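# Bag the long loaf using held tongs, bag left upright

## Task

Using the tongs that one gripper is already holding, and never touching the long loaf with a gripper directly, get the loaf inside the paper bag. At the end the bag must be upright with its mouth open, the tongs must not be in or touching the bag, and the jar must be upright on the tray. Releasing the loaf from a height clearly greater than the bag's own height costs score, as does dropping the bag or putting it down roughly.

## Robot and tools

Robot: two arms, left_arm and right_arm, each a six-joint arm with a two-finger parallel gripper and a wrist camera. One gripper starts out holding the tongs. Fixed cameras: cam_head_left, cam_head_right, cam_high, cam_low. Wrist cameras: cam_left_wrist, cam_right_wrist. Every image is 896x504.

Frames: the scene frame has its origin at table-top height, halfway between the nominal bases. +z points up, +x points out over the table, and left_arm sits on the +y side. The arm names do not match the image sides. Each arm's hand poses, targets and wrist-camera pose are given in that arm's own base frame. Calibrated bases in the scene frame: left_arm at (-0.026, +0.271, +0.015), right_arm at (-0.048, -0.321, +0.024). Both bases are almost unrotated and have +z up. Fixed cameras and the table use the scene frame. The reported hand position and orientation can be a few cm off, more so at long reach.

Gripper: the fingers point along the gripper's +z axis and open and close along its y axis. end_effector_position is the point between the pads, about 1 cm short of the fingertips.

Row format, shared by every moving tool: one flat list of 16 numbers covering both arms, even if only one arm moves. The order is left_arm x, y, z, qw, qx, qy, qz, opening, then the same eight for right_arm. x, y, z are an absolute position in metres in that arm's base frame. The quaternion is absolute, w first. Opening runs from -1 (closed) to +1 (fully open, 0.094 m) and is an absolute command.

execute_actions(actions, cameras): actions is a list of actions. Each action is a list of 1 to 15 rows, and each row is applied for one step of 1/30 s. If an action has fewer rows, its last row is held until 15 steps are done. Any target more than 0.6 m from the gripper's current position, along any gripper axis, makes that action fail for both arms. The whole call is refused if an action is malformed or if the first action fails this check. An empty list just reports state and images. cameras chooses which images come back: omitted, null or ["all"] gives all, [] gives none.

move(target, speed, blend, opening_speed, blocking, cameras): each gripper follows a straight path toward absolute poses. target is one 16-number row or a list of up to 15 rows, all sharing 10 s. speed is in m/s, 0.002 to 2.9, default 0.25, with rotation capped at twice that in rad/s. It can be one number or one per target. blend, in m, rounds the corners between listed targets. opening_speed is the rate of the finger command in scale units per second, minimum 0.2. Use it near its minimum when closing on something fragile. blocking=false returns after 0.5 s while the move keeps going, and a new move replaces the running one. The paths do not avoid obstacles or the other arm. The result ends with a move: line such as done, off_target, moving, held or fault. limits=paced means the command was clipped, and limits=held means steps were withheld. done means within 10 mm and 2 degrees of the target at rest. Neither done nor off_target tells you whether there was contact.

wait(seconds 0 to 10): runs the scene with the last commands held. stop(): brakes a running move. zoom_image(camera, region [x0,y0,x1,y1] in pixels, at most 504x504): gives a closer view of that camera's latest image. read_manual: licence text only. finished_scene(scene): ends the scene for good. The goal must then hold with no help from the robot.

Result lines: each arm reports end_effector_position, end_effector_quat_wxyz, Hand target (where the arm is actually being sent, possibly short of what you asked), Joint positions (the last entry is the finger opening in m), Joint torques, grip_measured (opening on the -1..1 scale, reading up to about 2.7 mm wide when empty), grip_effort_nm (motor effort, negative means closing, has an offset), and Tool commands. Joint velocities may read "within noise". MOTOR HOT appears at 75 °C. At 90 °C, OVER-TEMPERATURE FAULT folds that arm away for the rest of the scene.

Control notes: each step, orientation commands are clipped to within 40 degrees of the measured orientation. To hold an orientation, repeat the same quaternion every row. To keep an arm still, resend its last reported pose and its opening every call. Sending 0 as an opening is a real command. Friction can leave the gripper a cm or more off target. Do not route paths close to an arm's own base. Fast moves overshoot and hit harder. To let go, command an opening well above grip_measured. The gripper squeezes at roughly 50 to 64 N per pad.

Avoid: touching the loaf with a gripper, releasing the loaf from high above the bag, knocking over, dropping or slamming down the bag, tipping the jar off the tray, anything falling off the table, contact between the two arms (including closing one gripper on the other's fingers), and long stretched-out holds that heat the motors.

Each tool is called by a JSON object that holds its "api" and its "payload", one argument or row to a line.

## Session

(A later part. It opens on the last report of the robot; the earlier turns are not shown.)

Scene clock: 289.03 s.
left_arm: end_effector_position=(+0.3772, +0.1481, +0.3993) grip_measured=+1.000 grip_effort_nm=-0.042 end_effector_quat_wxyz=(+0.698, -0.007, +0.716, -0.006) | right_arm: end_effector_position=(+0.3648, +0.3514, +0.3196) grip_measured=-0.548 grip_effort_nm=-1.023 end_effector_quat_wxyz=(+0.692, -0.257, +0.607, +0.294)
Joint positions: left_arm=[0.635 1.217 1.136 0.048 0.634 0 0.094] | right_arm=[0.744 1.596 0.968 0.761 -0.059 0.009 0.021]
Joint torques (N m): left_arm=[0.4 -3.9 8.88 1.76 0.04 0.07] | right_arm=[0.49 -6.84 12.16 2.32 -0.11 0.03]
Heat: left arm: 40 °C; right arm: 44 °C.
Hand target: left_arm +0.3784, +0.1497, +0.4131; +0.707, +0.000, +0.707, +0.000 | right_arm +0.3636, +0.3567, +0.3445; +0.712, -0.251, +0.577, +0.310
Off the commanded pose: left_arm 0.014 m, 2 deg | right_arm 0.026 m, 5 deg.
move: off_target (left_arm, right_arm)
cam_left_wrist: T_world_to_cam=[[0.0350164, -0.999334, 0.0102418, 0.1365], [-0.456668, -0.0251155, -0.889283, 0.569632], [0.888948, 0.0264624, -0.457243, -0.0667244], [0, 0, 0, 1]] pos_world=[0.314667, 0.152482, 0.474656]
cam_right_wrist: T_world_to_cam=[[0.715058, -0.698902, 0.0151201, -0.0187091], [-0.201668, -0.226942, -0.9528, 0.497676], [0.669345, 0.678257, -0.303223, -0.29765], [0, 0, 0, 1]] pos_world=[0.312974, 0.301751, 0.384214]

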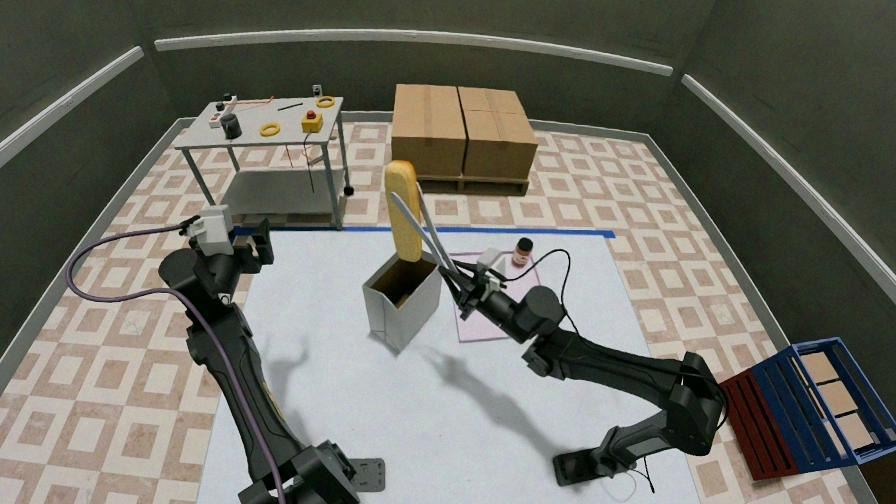

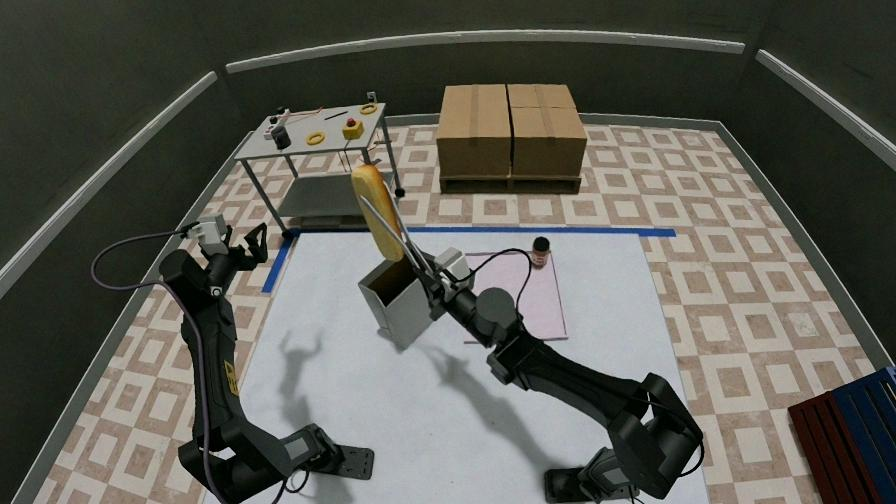

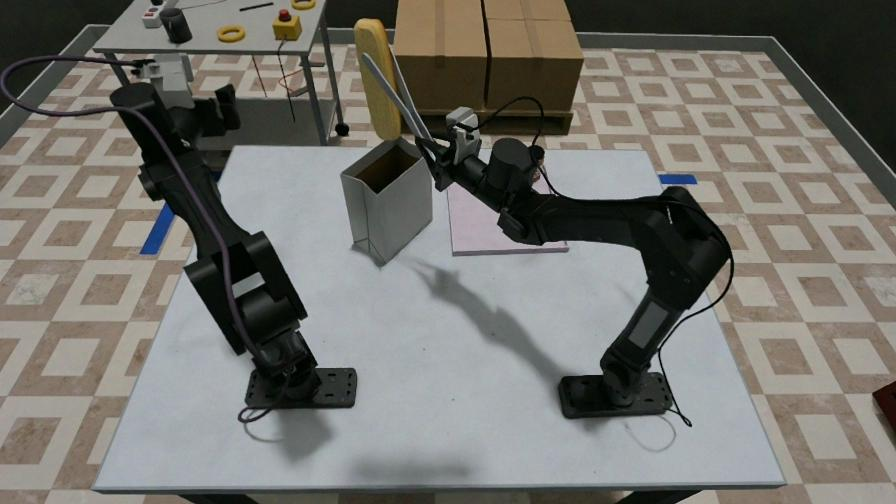

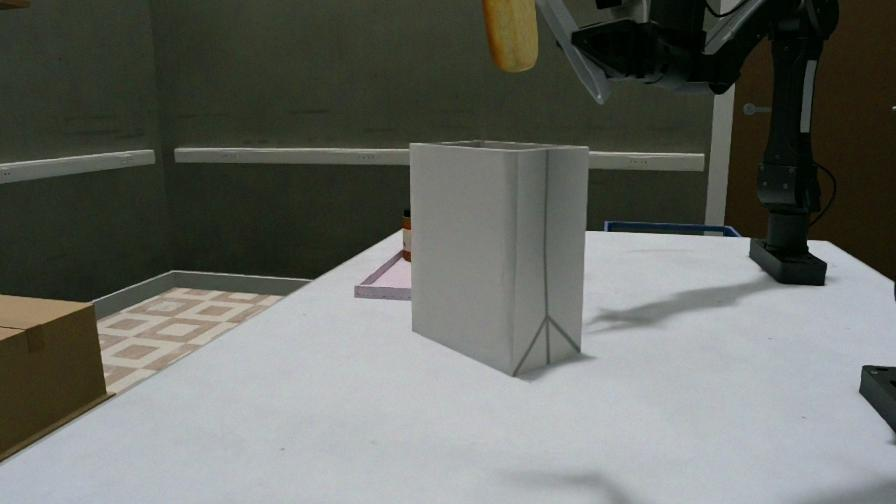

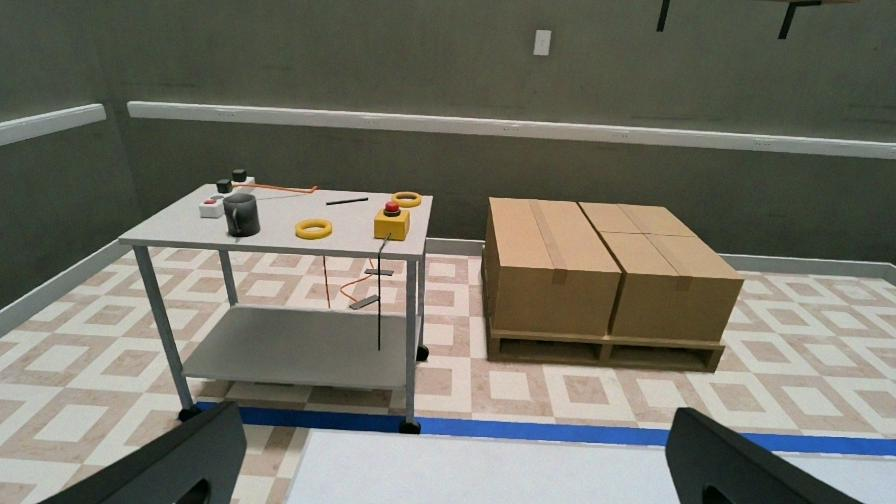

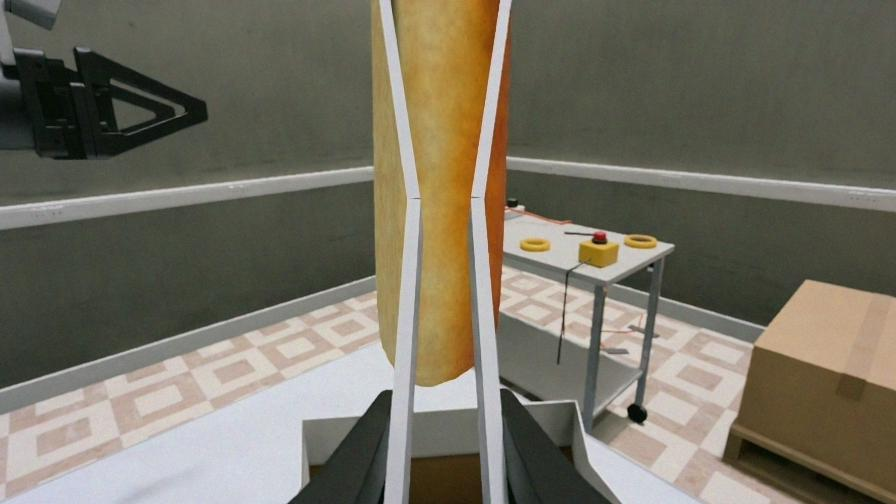

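{"api": "move", "payload": {
  "target": [0.3789,0.15,0.4133,0.7071,0,0.7071,0,1,0.375,0.367,0.275,0.751,-0.2287,0.526,0.3265,-0.62],
  "speed": 0.06,
  "cameras": ["cam_head_left","cam_head_right","cam_high","cam_low","cam_right_wrist"]
}}

{"api": "zoom_image", "payload": {
  "camera": "cam_head_left",
  "region": [330, 150, 530, 350]
}}

{"api": "zoom_image", "payload": {
  "camera": "cam_head_right",
  "region": [330, 150, 530, 350]
}}

Scene clock: 310.67 s.
left_arm: end_effector_position=(+0.3772, +0.1481, +0.3993) grip_measured=+1.000 grip_effort_nm=-0.037 end_effector_quat_wxyz=(+0.698, -0.007, +0.716, -0.006) | right_arm: end_effector_position=(+0.3792, +0.3647, +0.2734) grip_measured=-0.548 grip_effort_nm=-1.023 end_effector_quat_wxyz=(+0.745, -0.230, +0.539, +0.317)
Joint positions: left_arm=[0.635 1.217 1.136 0.048 0.634 0 0.094] | right_arm=[0.744 1.903 0.91 1.312 -0.059 0.018 0.021]
Joint torques (N m): left_arm=[0.34 -3.81 8.77 1.74 0.1 -0.01] | right_arm=[0.59 -8.4 6.67 2.19 -0.07 0.05]
Heat: left arm: 41 °C; right arm: 47 °C.
Hand target: left_arm +0.3784, +0.1497, +0.4131; +0.707, +0.000, +0.707, +0.000 | right_arm +0.3748, +0.3669, +0.2751; +0.751, -0.229, +0.527, +0.326
Off the commanded pose: left_arm 0.014 m, 2 deg | right_arm 0.005 m, 2 deg.
move: off_target (left_arm)
cam_right_wrist: T_world_to_cam=[[0.714461, -0.699494, 0.0159347, -0.0188469], [-0.0737707, -0.0979575, -0.992453, 0.374831], [0.695776, 0.707893, -0.121589, -0.400903], [0, 0, 0, 1]] pos_world=[0.320056, 0.307331, 0.323557]

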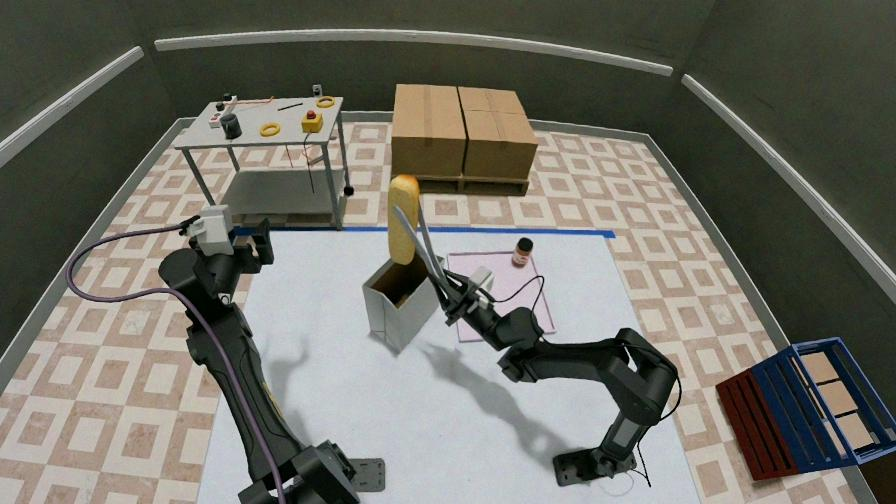

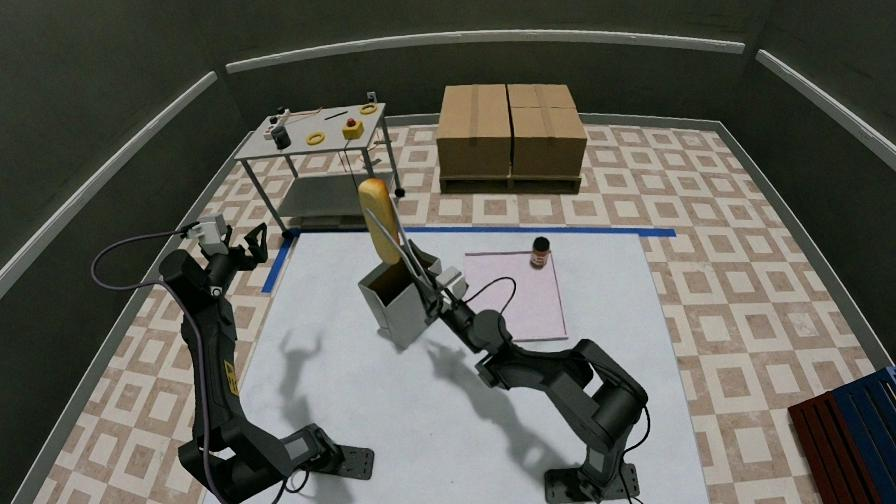

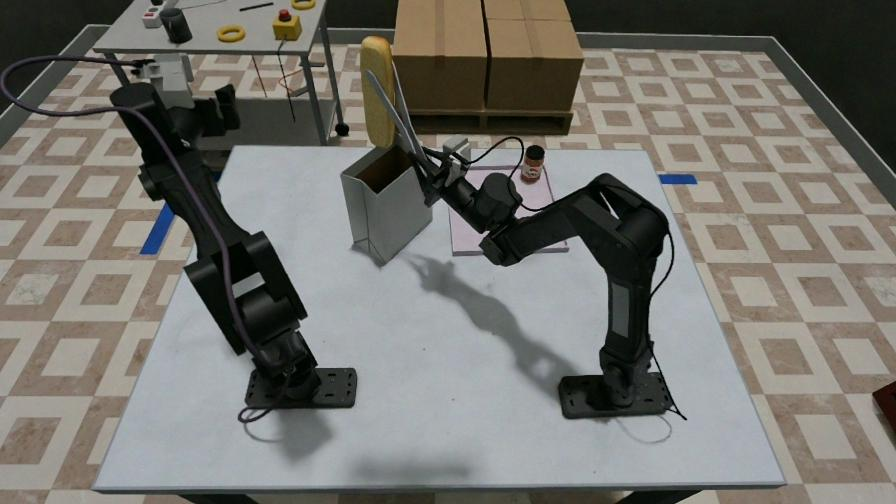

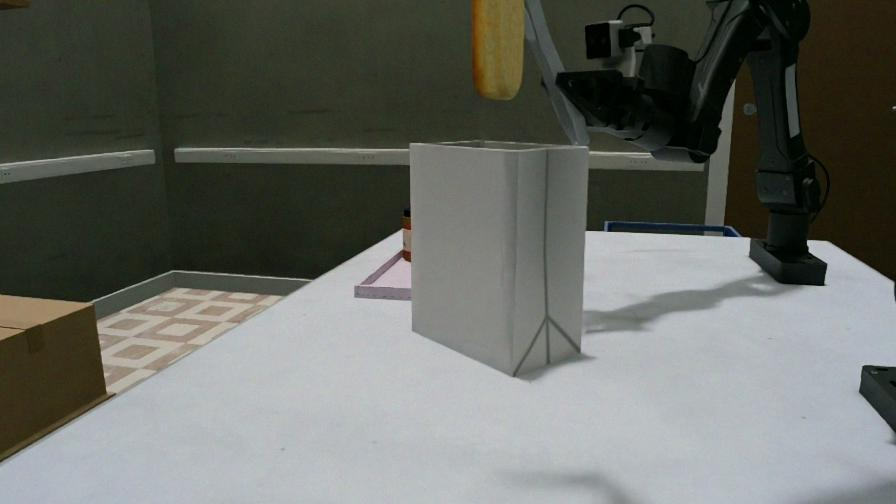

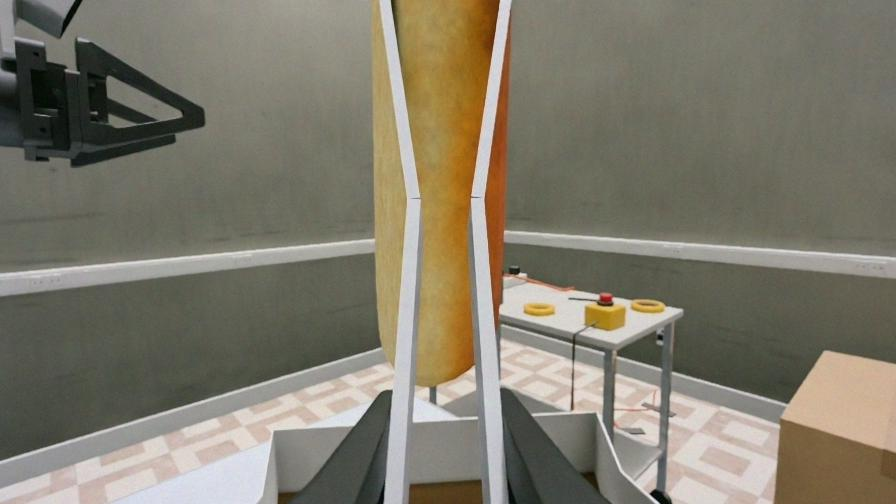

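Scaled by 2.520.

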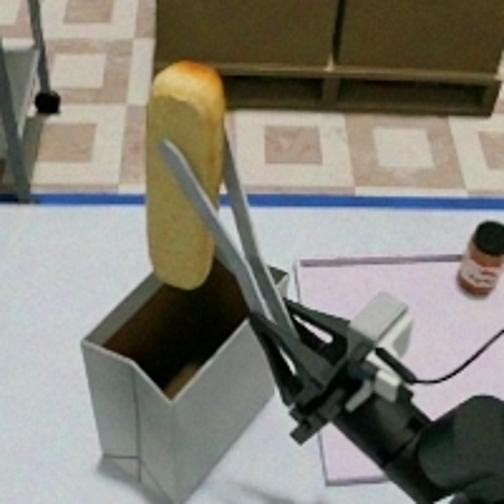

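Scaled by 2.520.

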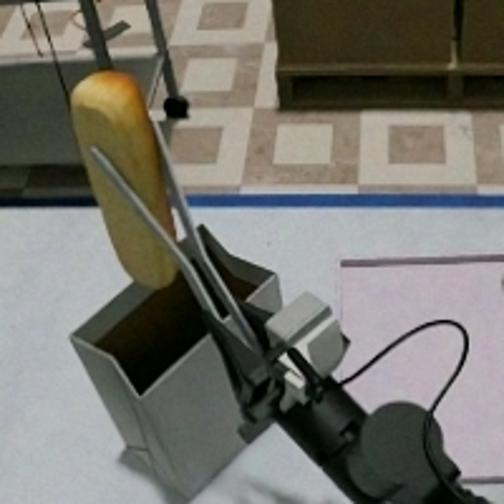

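{"api": "move", "payload": {
  "target": [0.3789,0.15,0.4133,0.7071,0,0.7071,0,1,0.375,0.367,0.20,0.751,-0.2287,0.526,0.3265,-0.62],
  "speed": 0.06,
  "cameras": ["cam_head_left","cam_head_right","cam_low","cam_right_wrist"]
}}

{"api": "zoom_image", "payload": {
  "camera": "cam_head_left",
  "region": [330, 150, 530, 350]
}}

{"api": "zoom_image", "payload": {
  "camera": "cam_head_right",
  "region": [330, 150, 530, 350]
}}

Scene clock: 332.40 s.
left_arm: end_effector_position=(+0.3772, +0.1481, +0.3993) grip_measured=+1.000 grip_effort_nm=-0.037 end_effector_quat_wxyz=(+0.698, -0.007, +0.716, -0.006) | right_arm: end_effector_position=(+0.3803, +0.3657, +0.2006) grip_measured=-0.548 grip_effort_nm=-1.028 end_effector_quat_wxyz=(+0.734, -0.235, +0.554, +0.313)
Joint positions: left_arm=[0.635 1.217 1.136 0.048 0.634 0 0.094] | right_arm=[0.744 2.105 0.856 1.529 -0.059 0.019 0.021]
Joint velocities: left_arm=[within noise] | right_arm=[0.007 -0.012 -0.046 0.037 -0.066 0.007 -0.001]
Joint torques (N m): left_arm=[0.36 -3.74 9.14 1.74 0.09 0.03] | right_arm=[0.55 -8.92 5.08 2.23 -0.08 0.01]
Heat: left arm: 41 °C; right arm: 47 °C.
Hand target: left_arm +0.3784, +0.1497, +0.4131; +0.707, +0.000, +0.707, +0.000 | right_arm +0.3750, +0.3671, +0.2002; +0.739, -0.236, +0.543, +0.321
Off the commanded pose: left_arm 0.014 m, 2 deg | right_arm 0.006 m, 4 deg.
joint sent to its limit (right arm) — joint 4 (wrist pitch), upper limit. The joint targets are off in orientation, not in position.
move: off_target (left_arm, right_arm)
cam_right_wrist: T_world_to_cam=[[0.714994, -0.699, 0.0134853, -0.0176234], [-0.102667, -0.124056, -0.98695, 0.32228], [0.691551, 0.704279, -0.160464, -0.400427], [0, 0, 0, 1]] pos_world=[0.322604, 0.309674, 0.254058]

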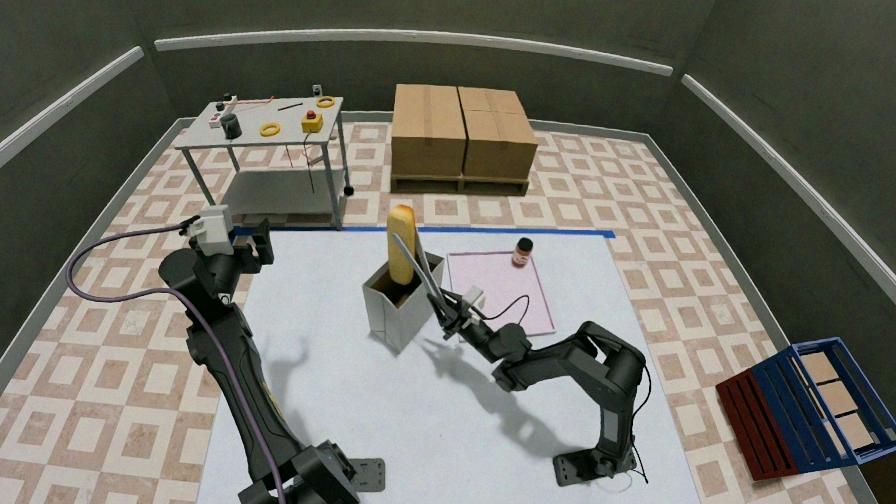

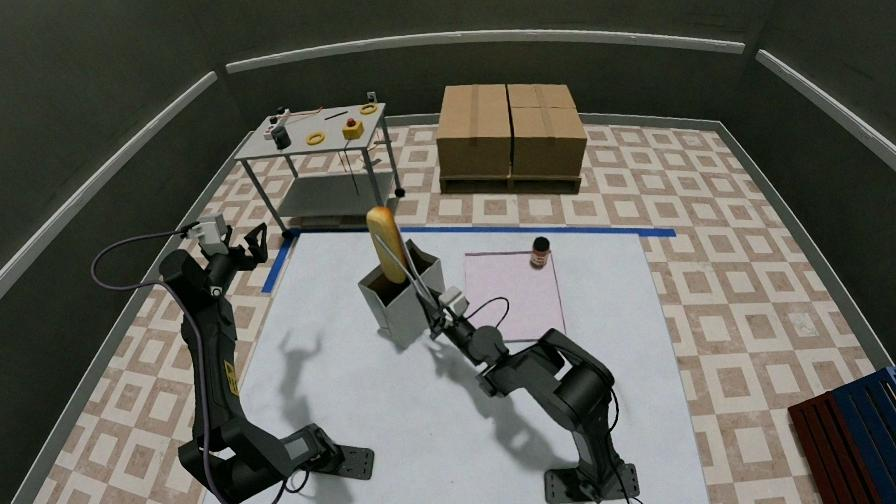

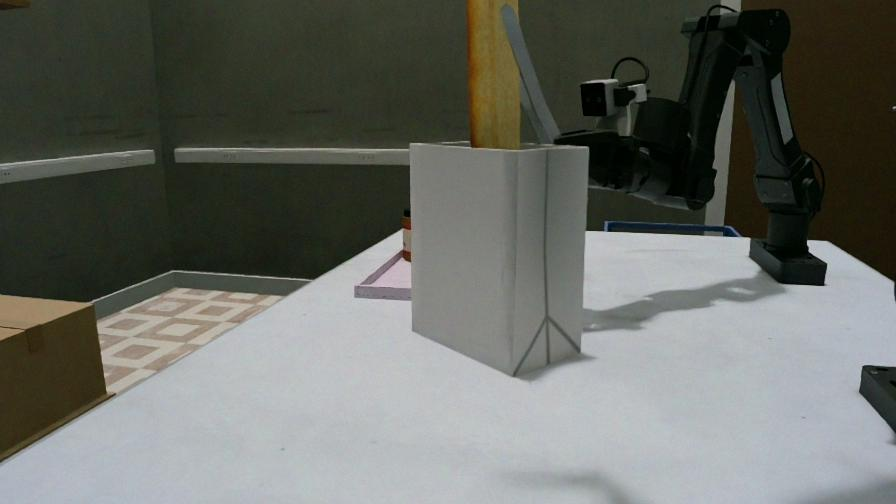

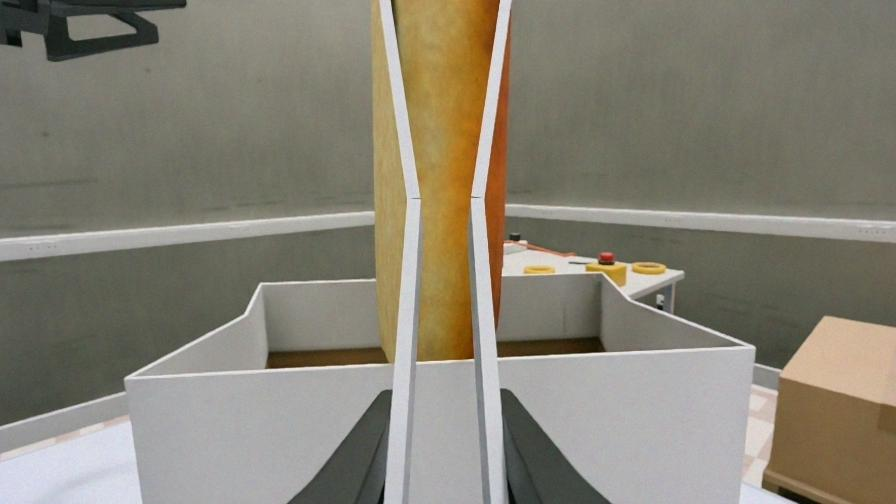

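Scaled by 2.520.

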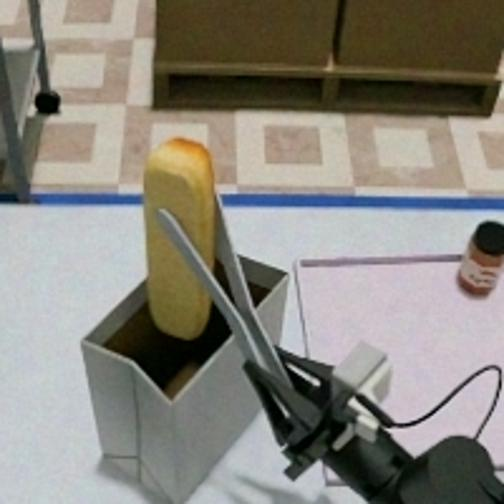

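Scaled by 2.520.

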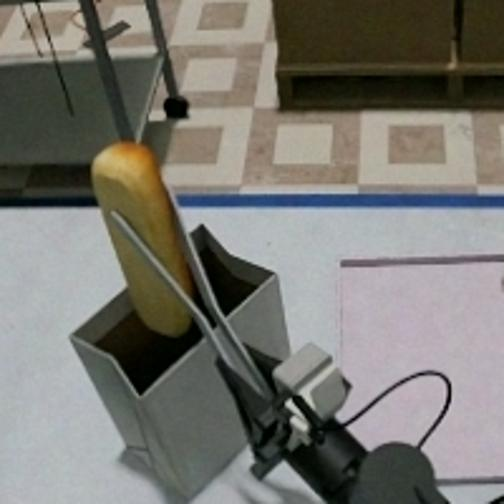

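{"api": "move", "payload": {
  "target": [0.3789,0.15,0.4133,0.7071,0,0.7071,0,1,0.375,0.367,0.178,0.734,-0.235,0.554,0.313,-0.62],
  "speed": 0.06,
  "cameras": ["cam_low","cam_head_right","cam_right_wrist"]
}}

Scene clock: 355.50 s.
left_arm: end_effector_position=(+0.3772, +0.1481, +0.3993) grip_measured=+1.000 grip_effort_nm=-0.037 end_effector_quat_wxyz=(+0.698, -0.007, +0.716, -0.006) | right_arm: end_effector_position=(+0.3780, +0.3673, +0.1795) grip_measured=-0.548 grip_effort_nm=-1.018 end_effector_quat_wxyz=(+0.721, -0.242, +0.570, +0.311)
Joint positions: left_arm=[0.635 1.217 1.136 0.048 0.634 0 0.094] | right_arm=[0.749 2.138 0.839 1.535 -0.058 0.019 0.021]
Joint torques (N m): left_arm=[0.38 -3.74 8.81 1.8 0.1 0.01] | right_arm=[0.7 -8.96 4.88 2.21 0.13 -0.06]
Heat: left arm: 41 °C; right arm: 51 °C.
Hand target: left_arm +0.3784, +0.1497, +0.4131; +0.707, +0.000, +0.707, +0.000 | right_arm +0.3750, +0.3670, +0.1781; +0.728, -0.239, +0.563, +0.311
Off the commanded pose: left_arm 0.014 m, 2 deg | right_arm 0.003 m, 2 deg.
joint sent to its limit (right arm) — joint 4 (wrist pitch), upper limit. The joint targets still meet the commanded pose.
move: off_target (left_arm)
cam_right_wrist: T_world_to_cam=[[0.718829, -0.695096, 0.0111968, -0.0170617], [-0.133055, -0.153371, -0.97917, 0.322268], [0.682335, 0.702366, -0.202733, -0.391603], [0, 0, 0, 1]] pos_world=[0.322348, 0.312615, 0.236355]
Images, in order (width x height): cam_head_right 896x504, cam_low 896x504, cam_right_wrist 896x504.

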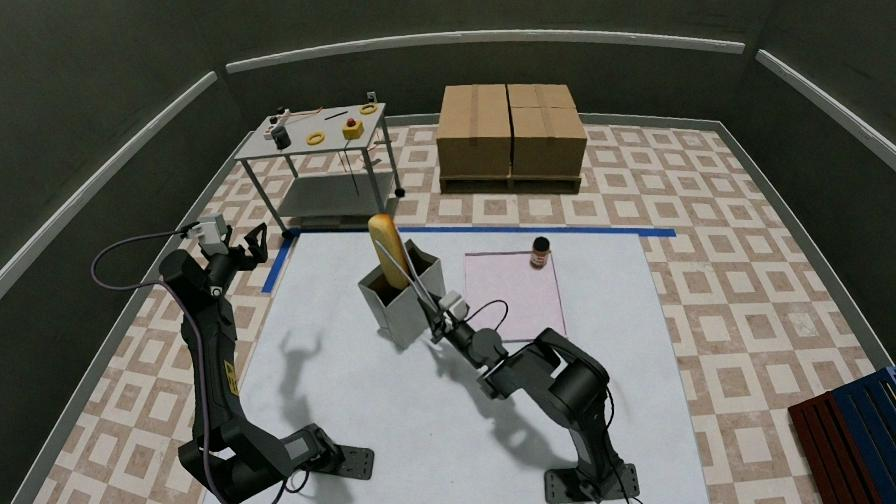

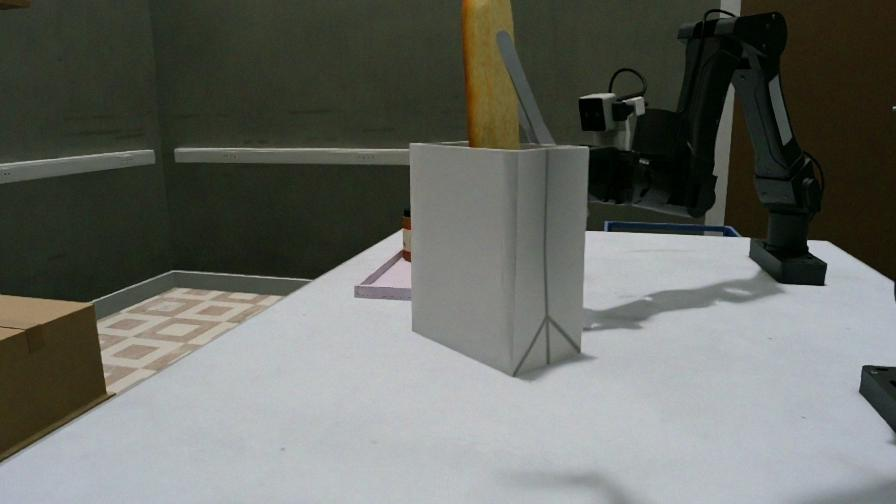

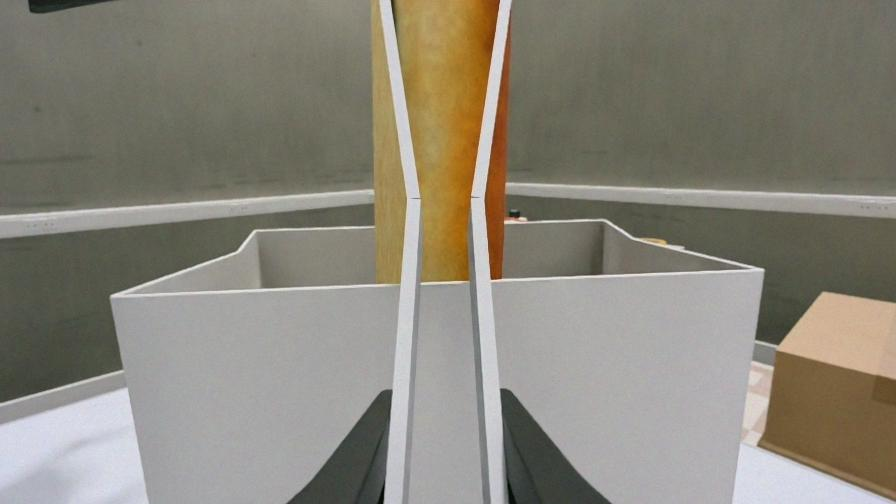

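{"api": "move", "payload": {
  "target": [0.3789,0.15,0.4133,0.7071,0,0.7071,0,1,0.375,0.367,0.178,0.734,-0.235,0.554,0.313,-0.3024],
  "opening_speed": 0.4,
  "cameras": ["cam_low","cam_head_right","cam_right_wrist"]
}}

Scene clock: 361.43 s.
left_arm: end_effector_position=(+0.3772, +0.1481, +0.3993) grip_measured=+1.000 grip_effort_nm=-0.042 end_effector_quat_wxyz=(+0.698, -0.007, +0.716, -0.006) | right_arm: end_effector_position=(+0.3772, +0.3664, +0.1845) grip_measured=-0.304 grip_effort_nm=0.076 end_effector_quat_wxyz=(+0.727, -0.240, +0.562, +0.313)
Joint positions: left_arm=[0.635 1.217 1.136 0.048 0.634 0 0.094] | right_arm=[0.749 2.138 0.839 1.555 -0.057 0.018 0.033]
Joint torques (N m): left_arm=[0.32 -3.89 8.7 1.76 0.1 0.02] | right_arm=[0.72 -8.95 4.89 2.02 0.13 -0.06]
Heat: left arm: 41 °C; right arm: 51 °C.
Hand target: left_arm +0.3784, +0.1497, +0.4131; +0.707, +0.000, +0.707, +0.000 | right_arm +0.3750, +0.3671, +0.1782; +0.728, -0.239, +0.563, +0.311
Off the commanded pose: left_arm 0.014 m, 2 deg | right_arm 0.007 m, 1 deg.
joint sent to its limit (right arm) — joint 4 (wrist pitch), upper limit. The joint targets still meet the commanded pose.
move: off_target (left_arm)
cam_right_wrist: T_world_to_cam=[[0.718019, -0.695913, 0.0124251, -0.0168369], [-0.118287, -0.139597, -0.983118, 0.316936], [0.685899, 0.704427, -0.182551, -0.395168], [0, 0, 0, 1]] pos_world=[0.320624, 0.310894, 0.239657]
Images, in order (width x height): cam_head_right 896x504, cam_low 896x504, cam_right_wrist 896x504.

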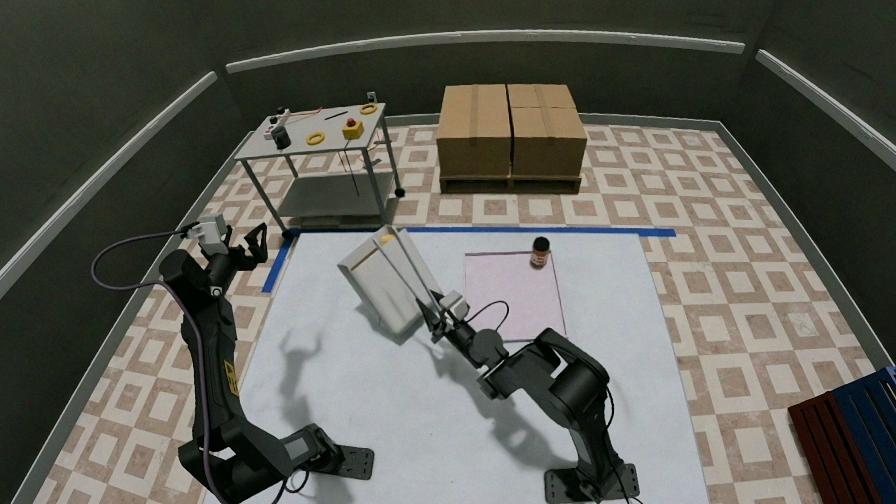

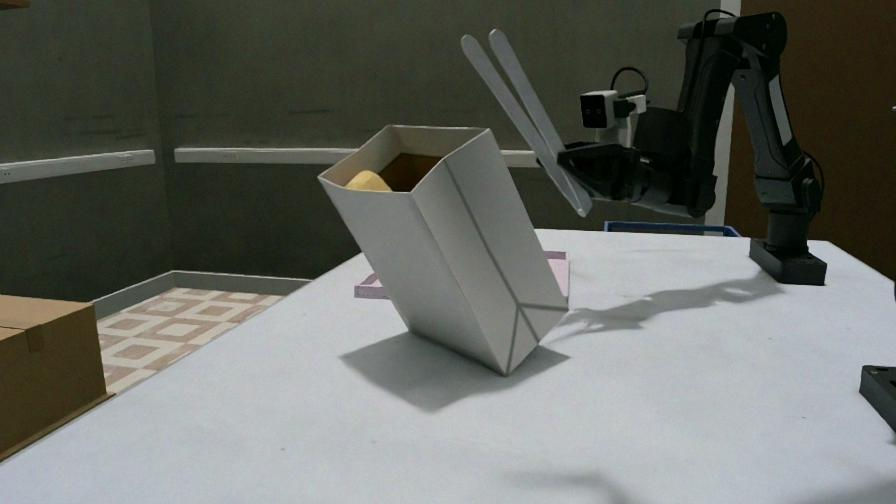

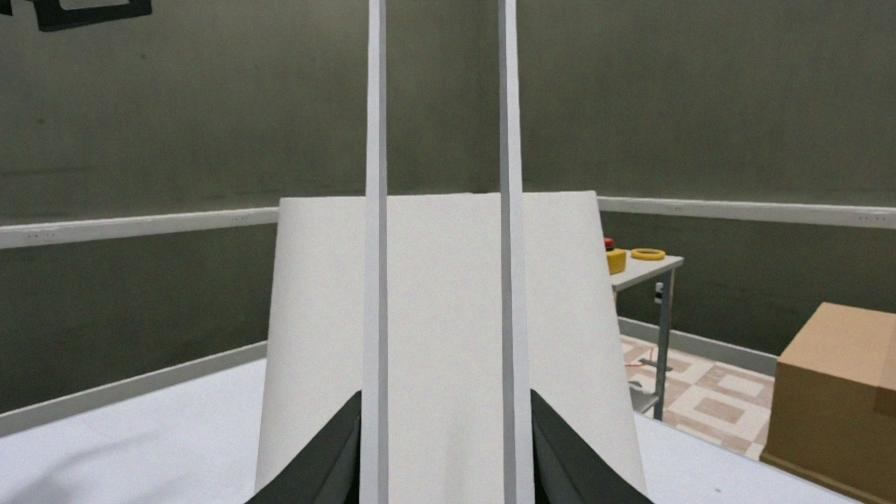

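{"api": "wait", "payload": {
  "seconds": 0.3,
  "cameras": ["cam_low","cam_head_right","cam_head_left"]
}}

Scene clock: 366.17 s.
left_arm: end_effector_position=(+0.3772, +0.1481, +0.3993) grip_measured=+1.000 grip_effort_nm=-0.037 end_effector_quat_wxyz=(+0.698, -0.007, +0.716, -0.006) | right_arm: end_effector_position=(+0.3771, +0.3663, +0.1848) grip_measured=-0.304 grip_effort_nm=0.081 end_effector_quat_wxyz=(+0.728, -0.239, +0.562, +0.313)
Joint positions: left_arm=[0.635 1.217 1.136 0.048 0.634 0 0.094] | right_arm=[0.749 2.138 0.839 1.557 -0.057 0.018 0.033]
Joint torques (N m): left_arm=[0.32 -3.99 8.77 1.76 0.07 0.02] | right_arm=[0.7 -8.96 4.89 1.98 0.12 -0.06]
Heat: left arm: 41 °C; right arm: 50 °C.
Hand target: left_arm +0.3784, +0.1497, +0.4131; +0.707, +0.000, +0.707, +0.000 | right_arm +0.3750, +0.3671, +0.1782; +0.728, -0.239, +0.563, +0.311
Tool commands: left_gripper/opening=+1.0 right_gripper/opening=-0.3024
Off the commanded pose: left_arm 0.014 m, 2 deg | right_arm 0.007 m, 1 deg.
wait: 0.30 s; at rest from the start
Images, in order (width x height): cam_head_left 896x504, cam_head_right 896x504, cam_low 896x504.

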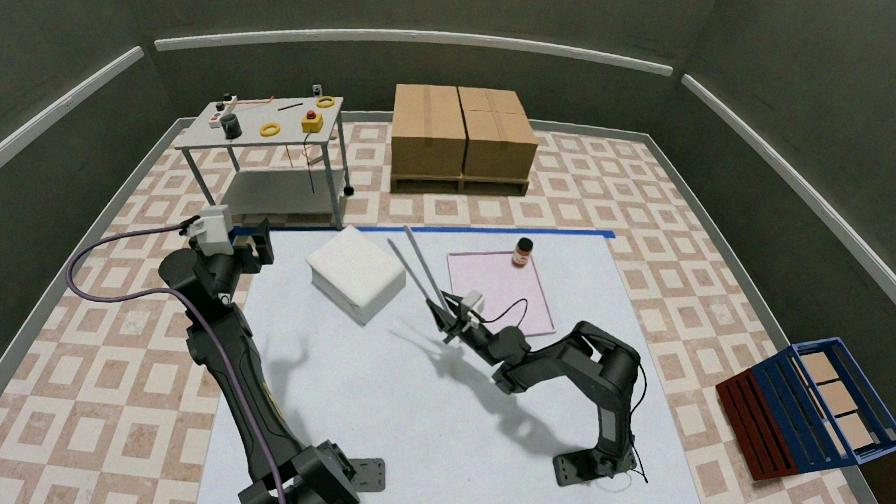

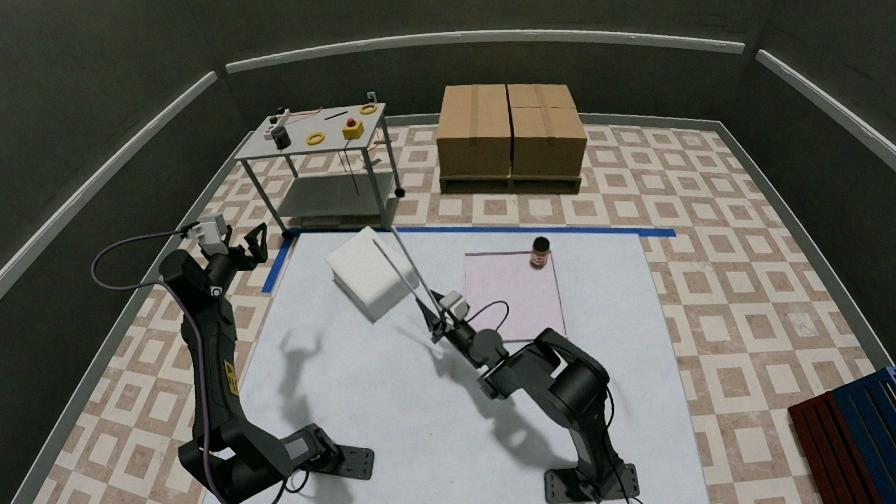

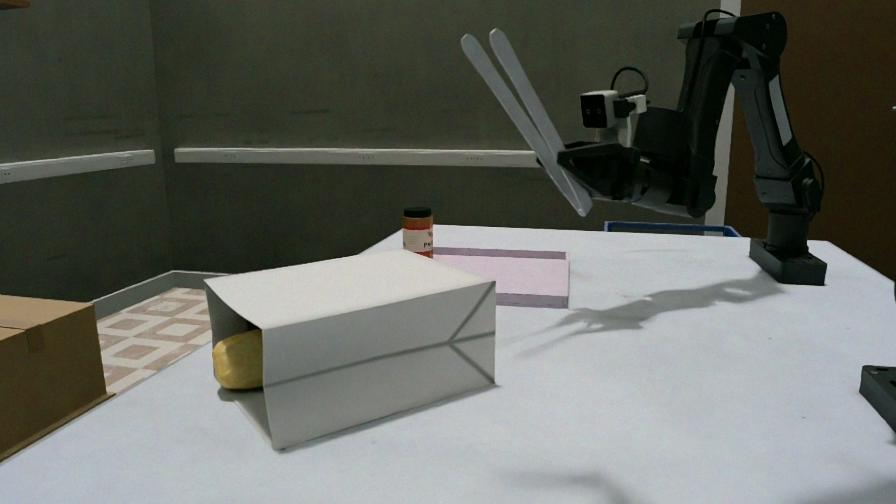

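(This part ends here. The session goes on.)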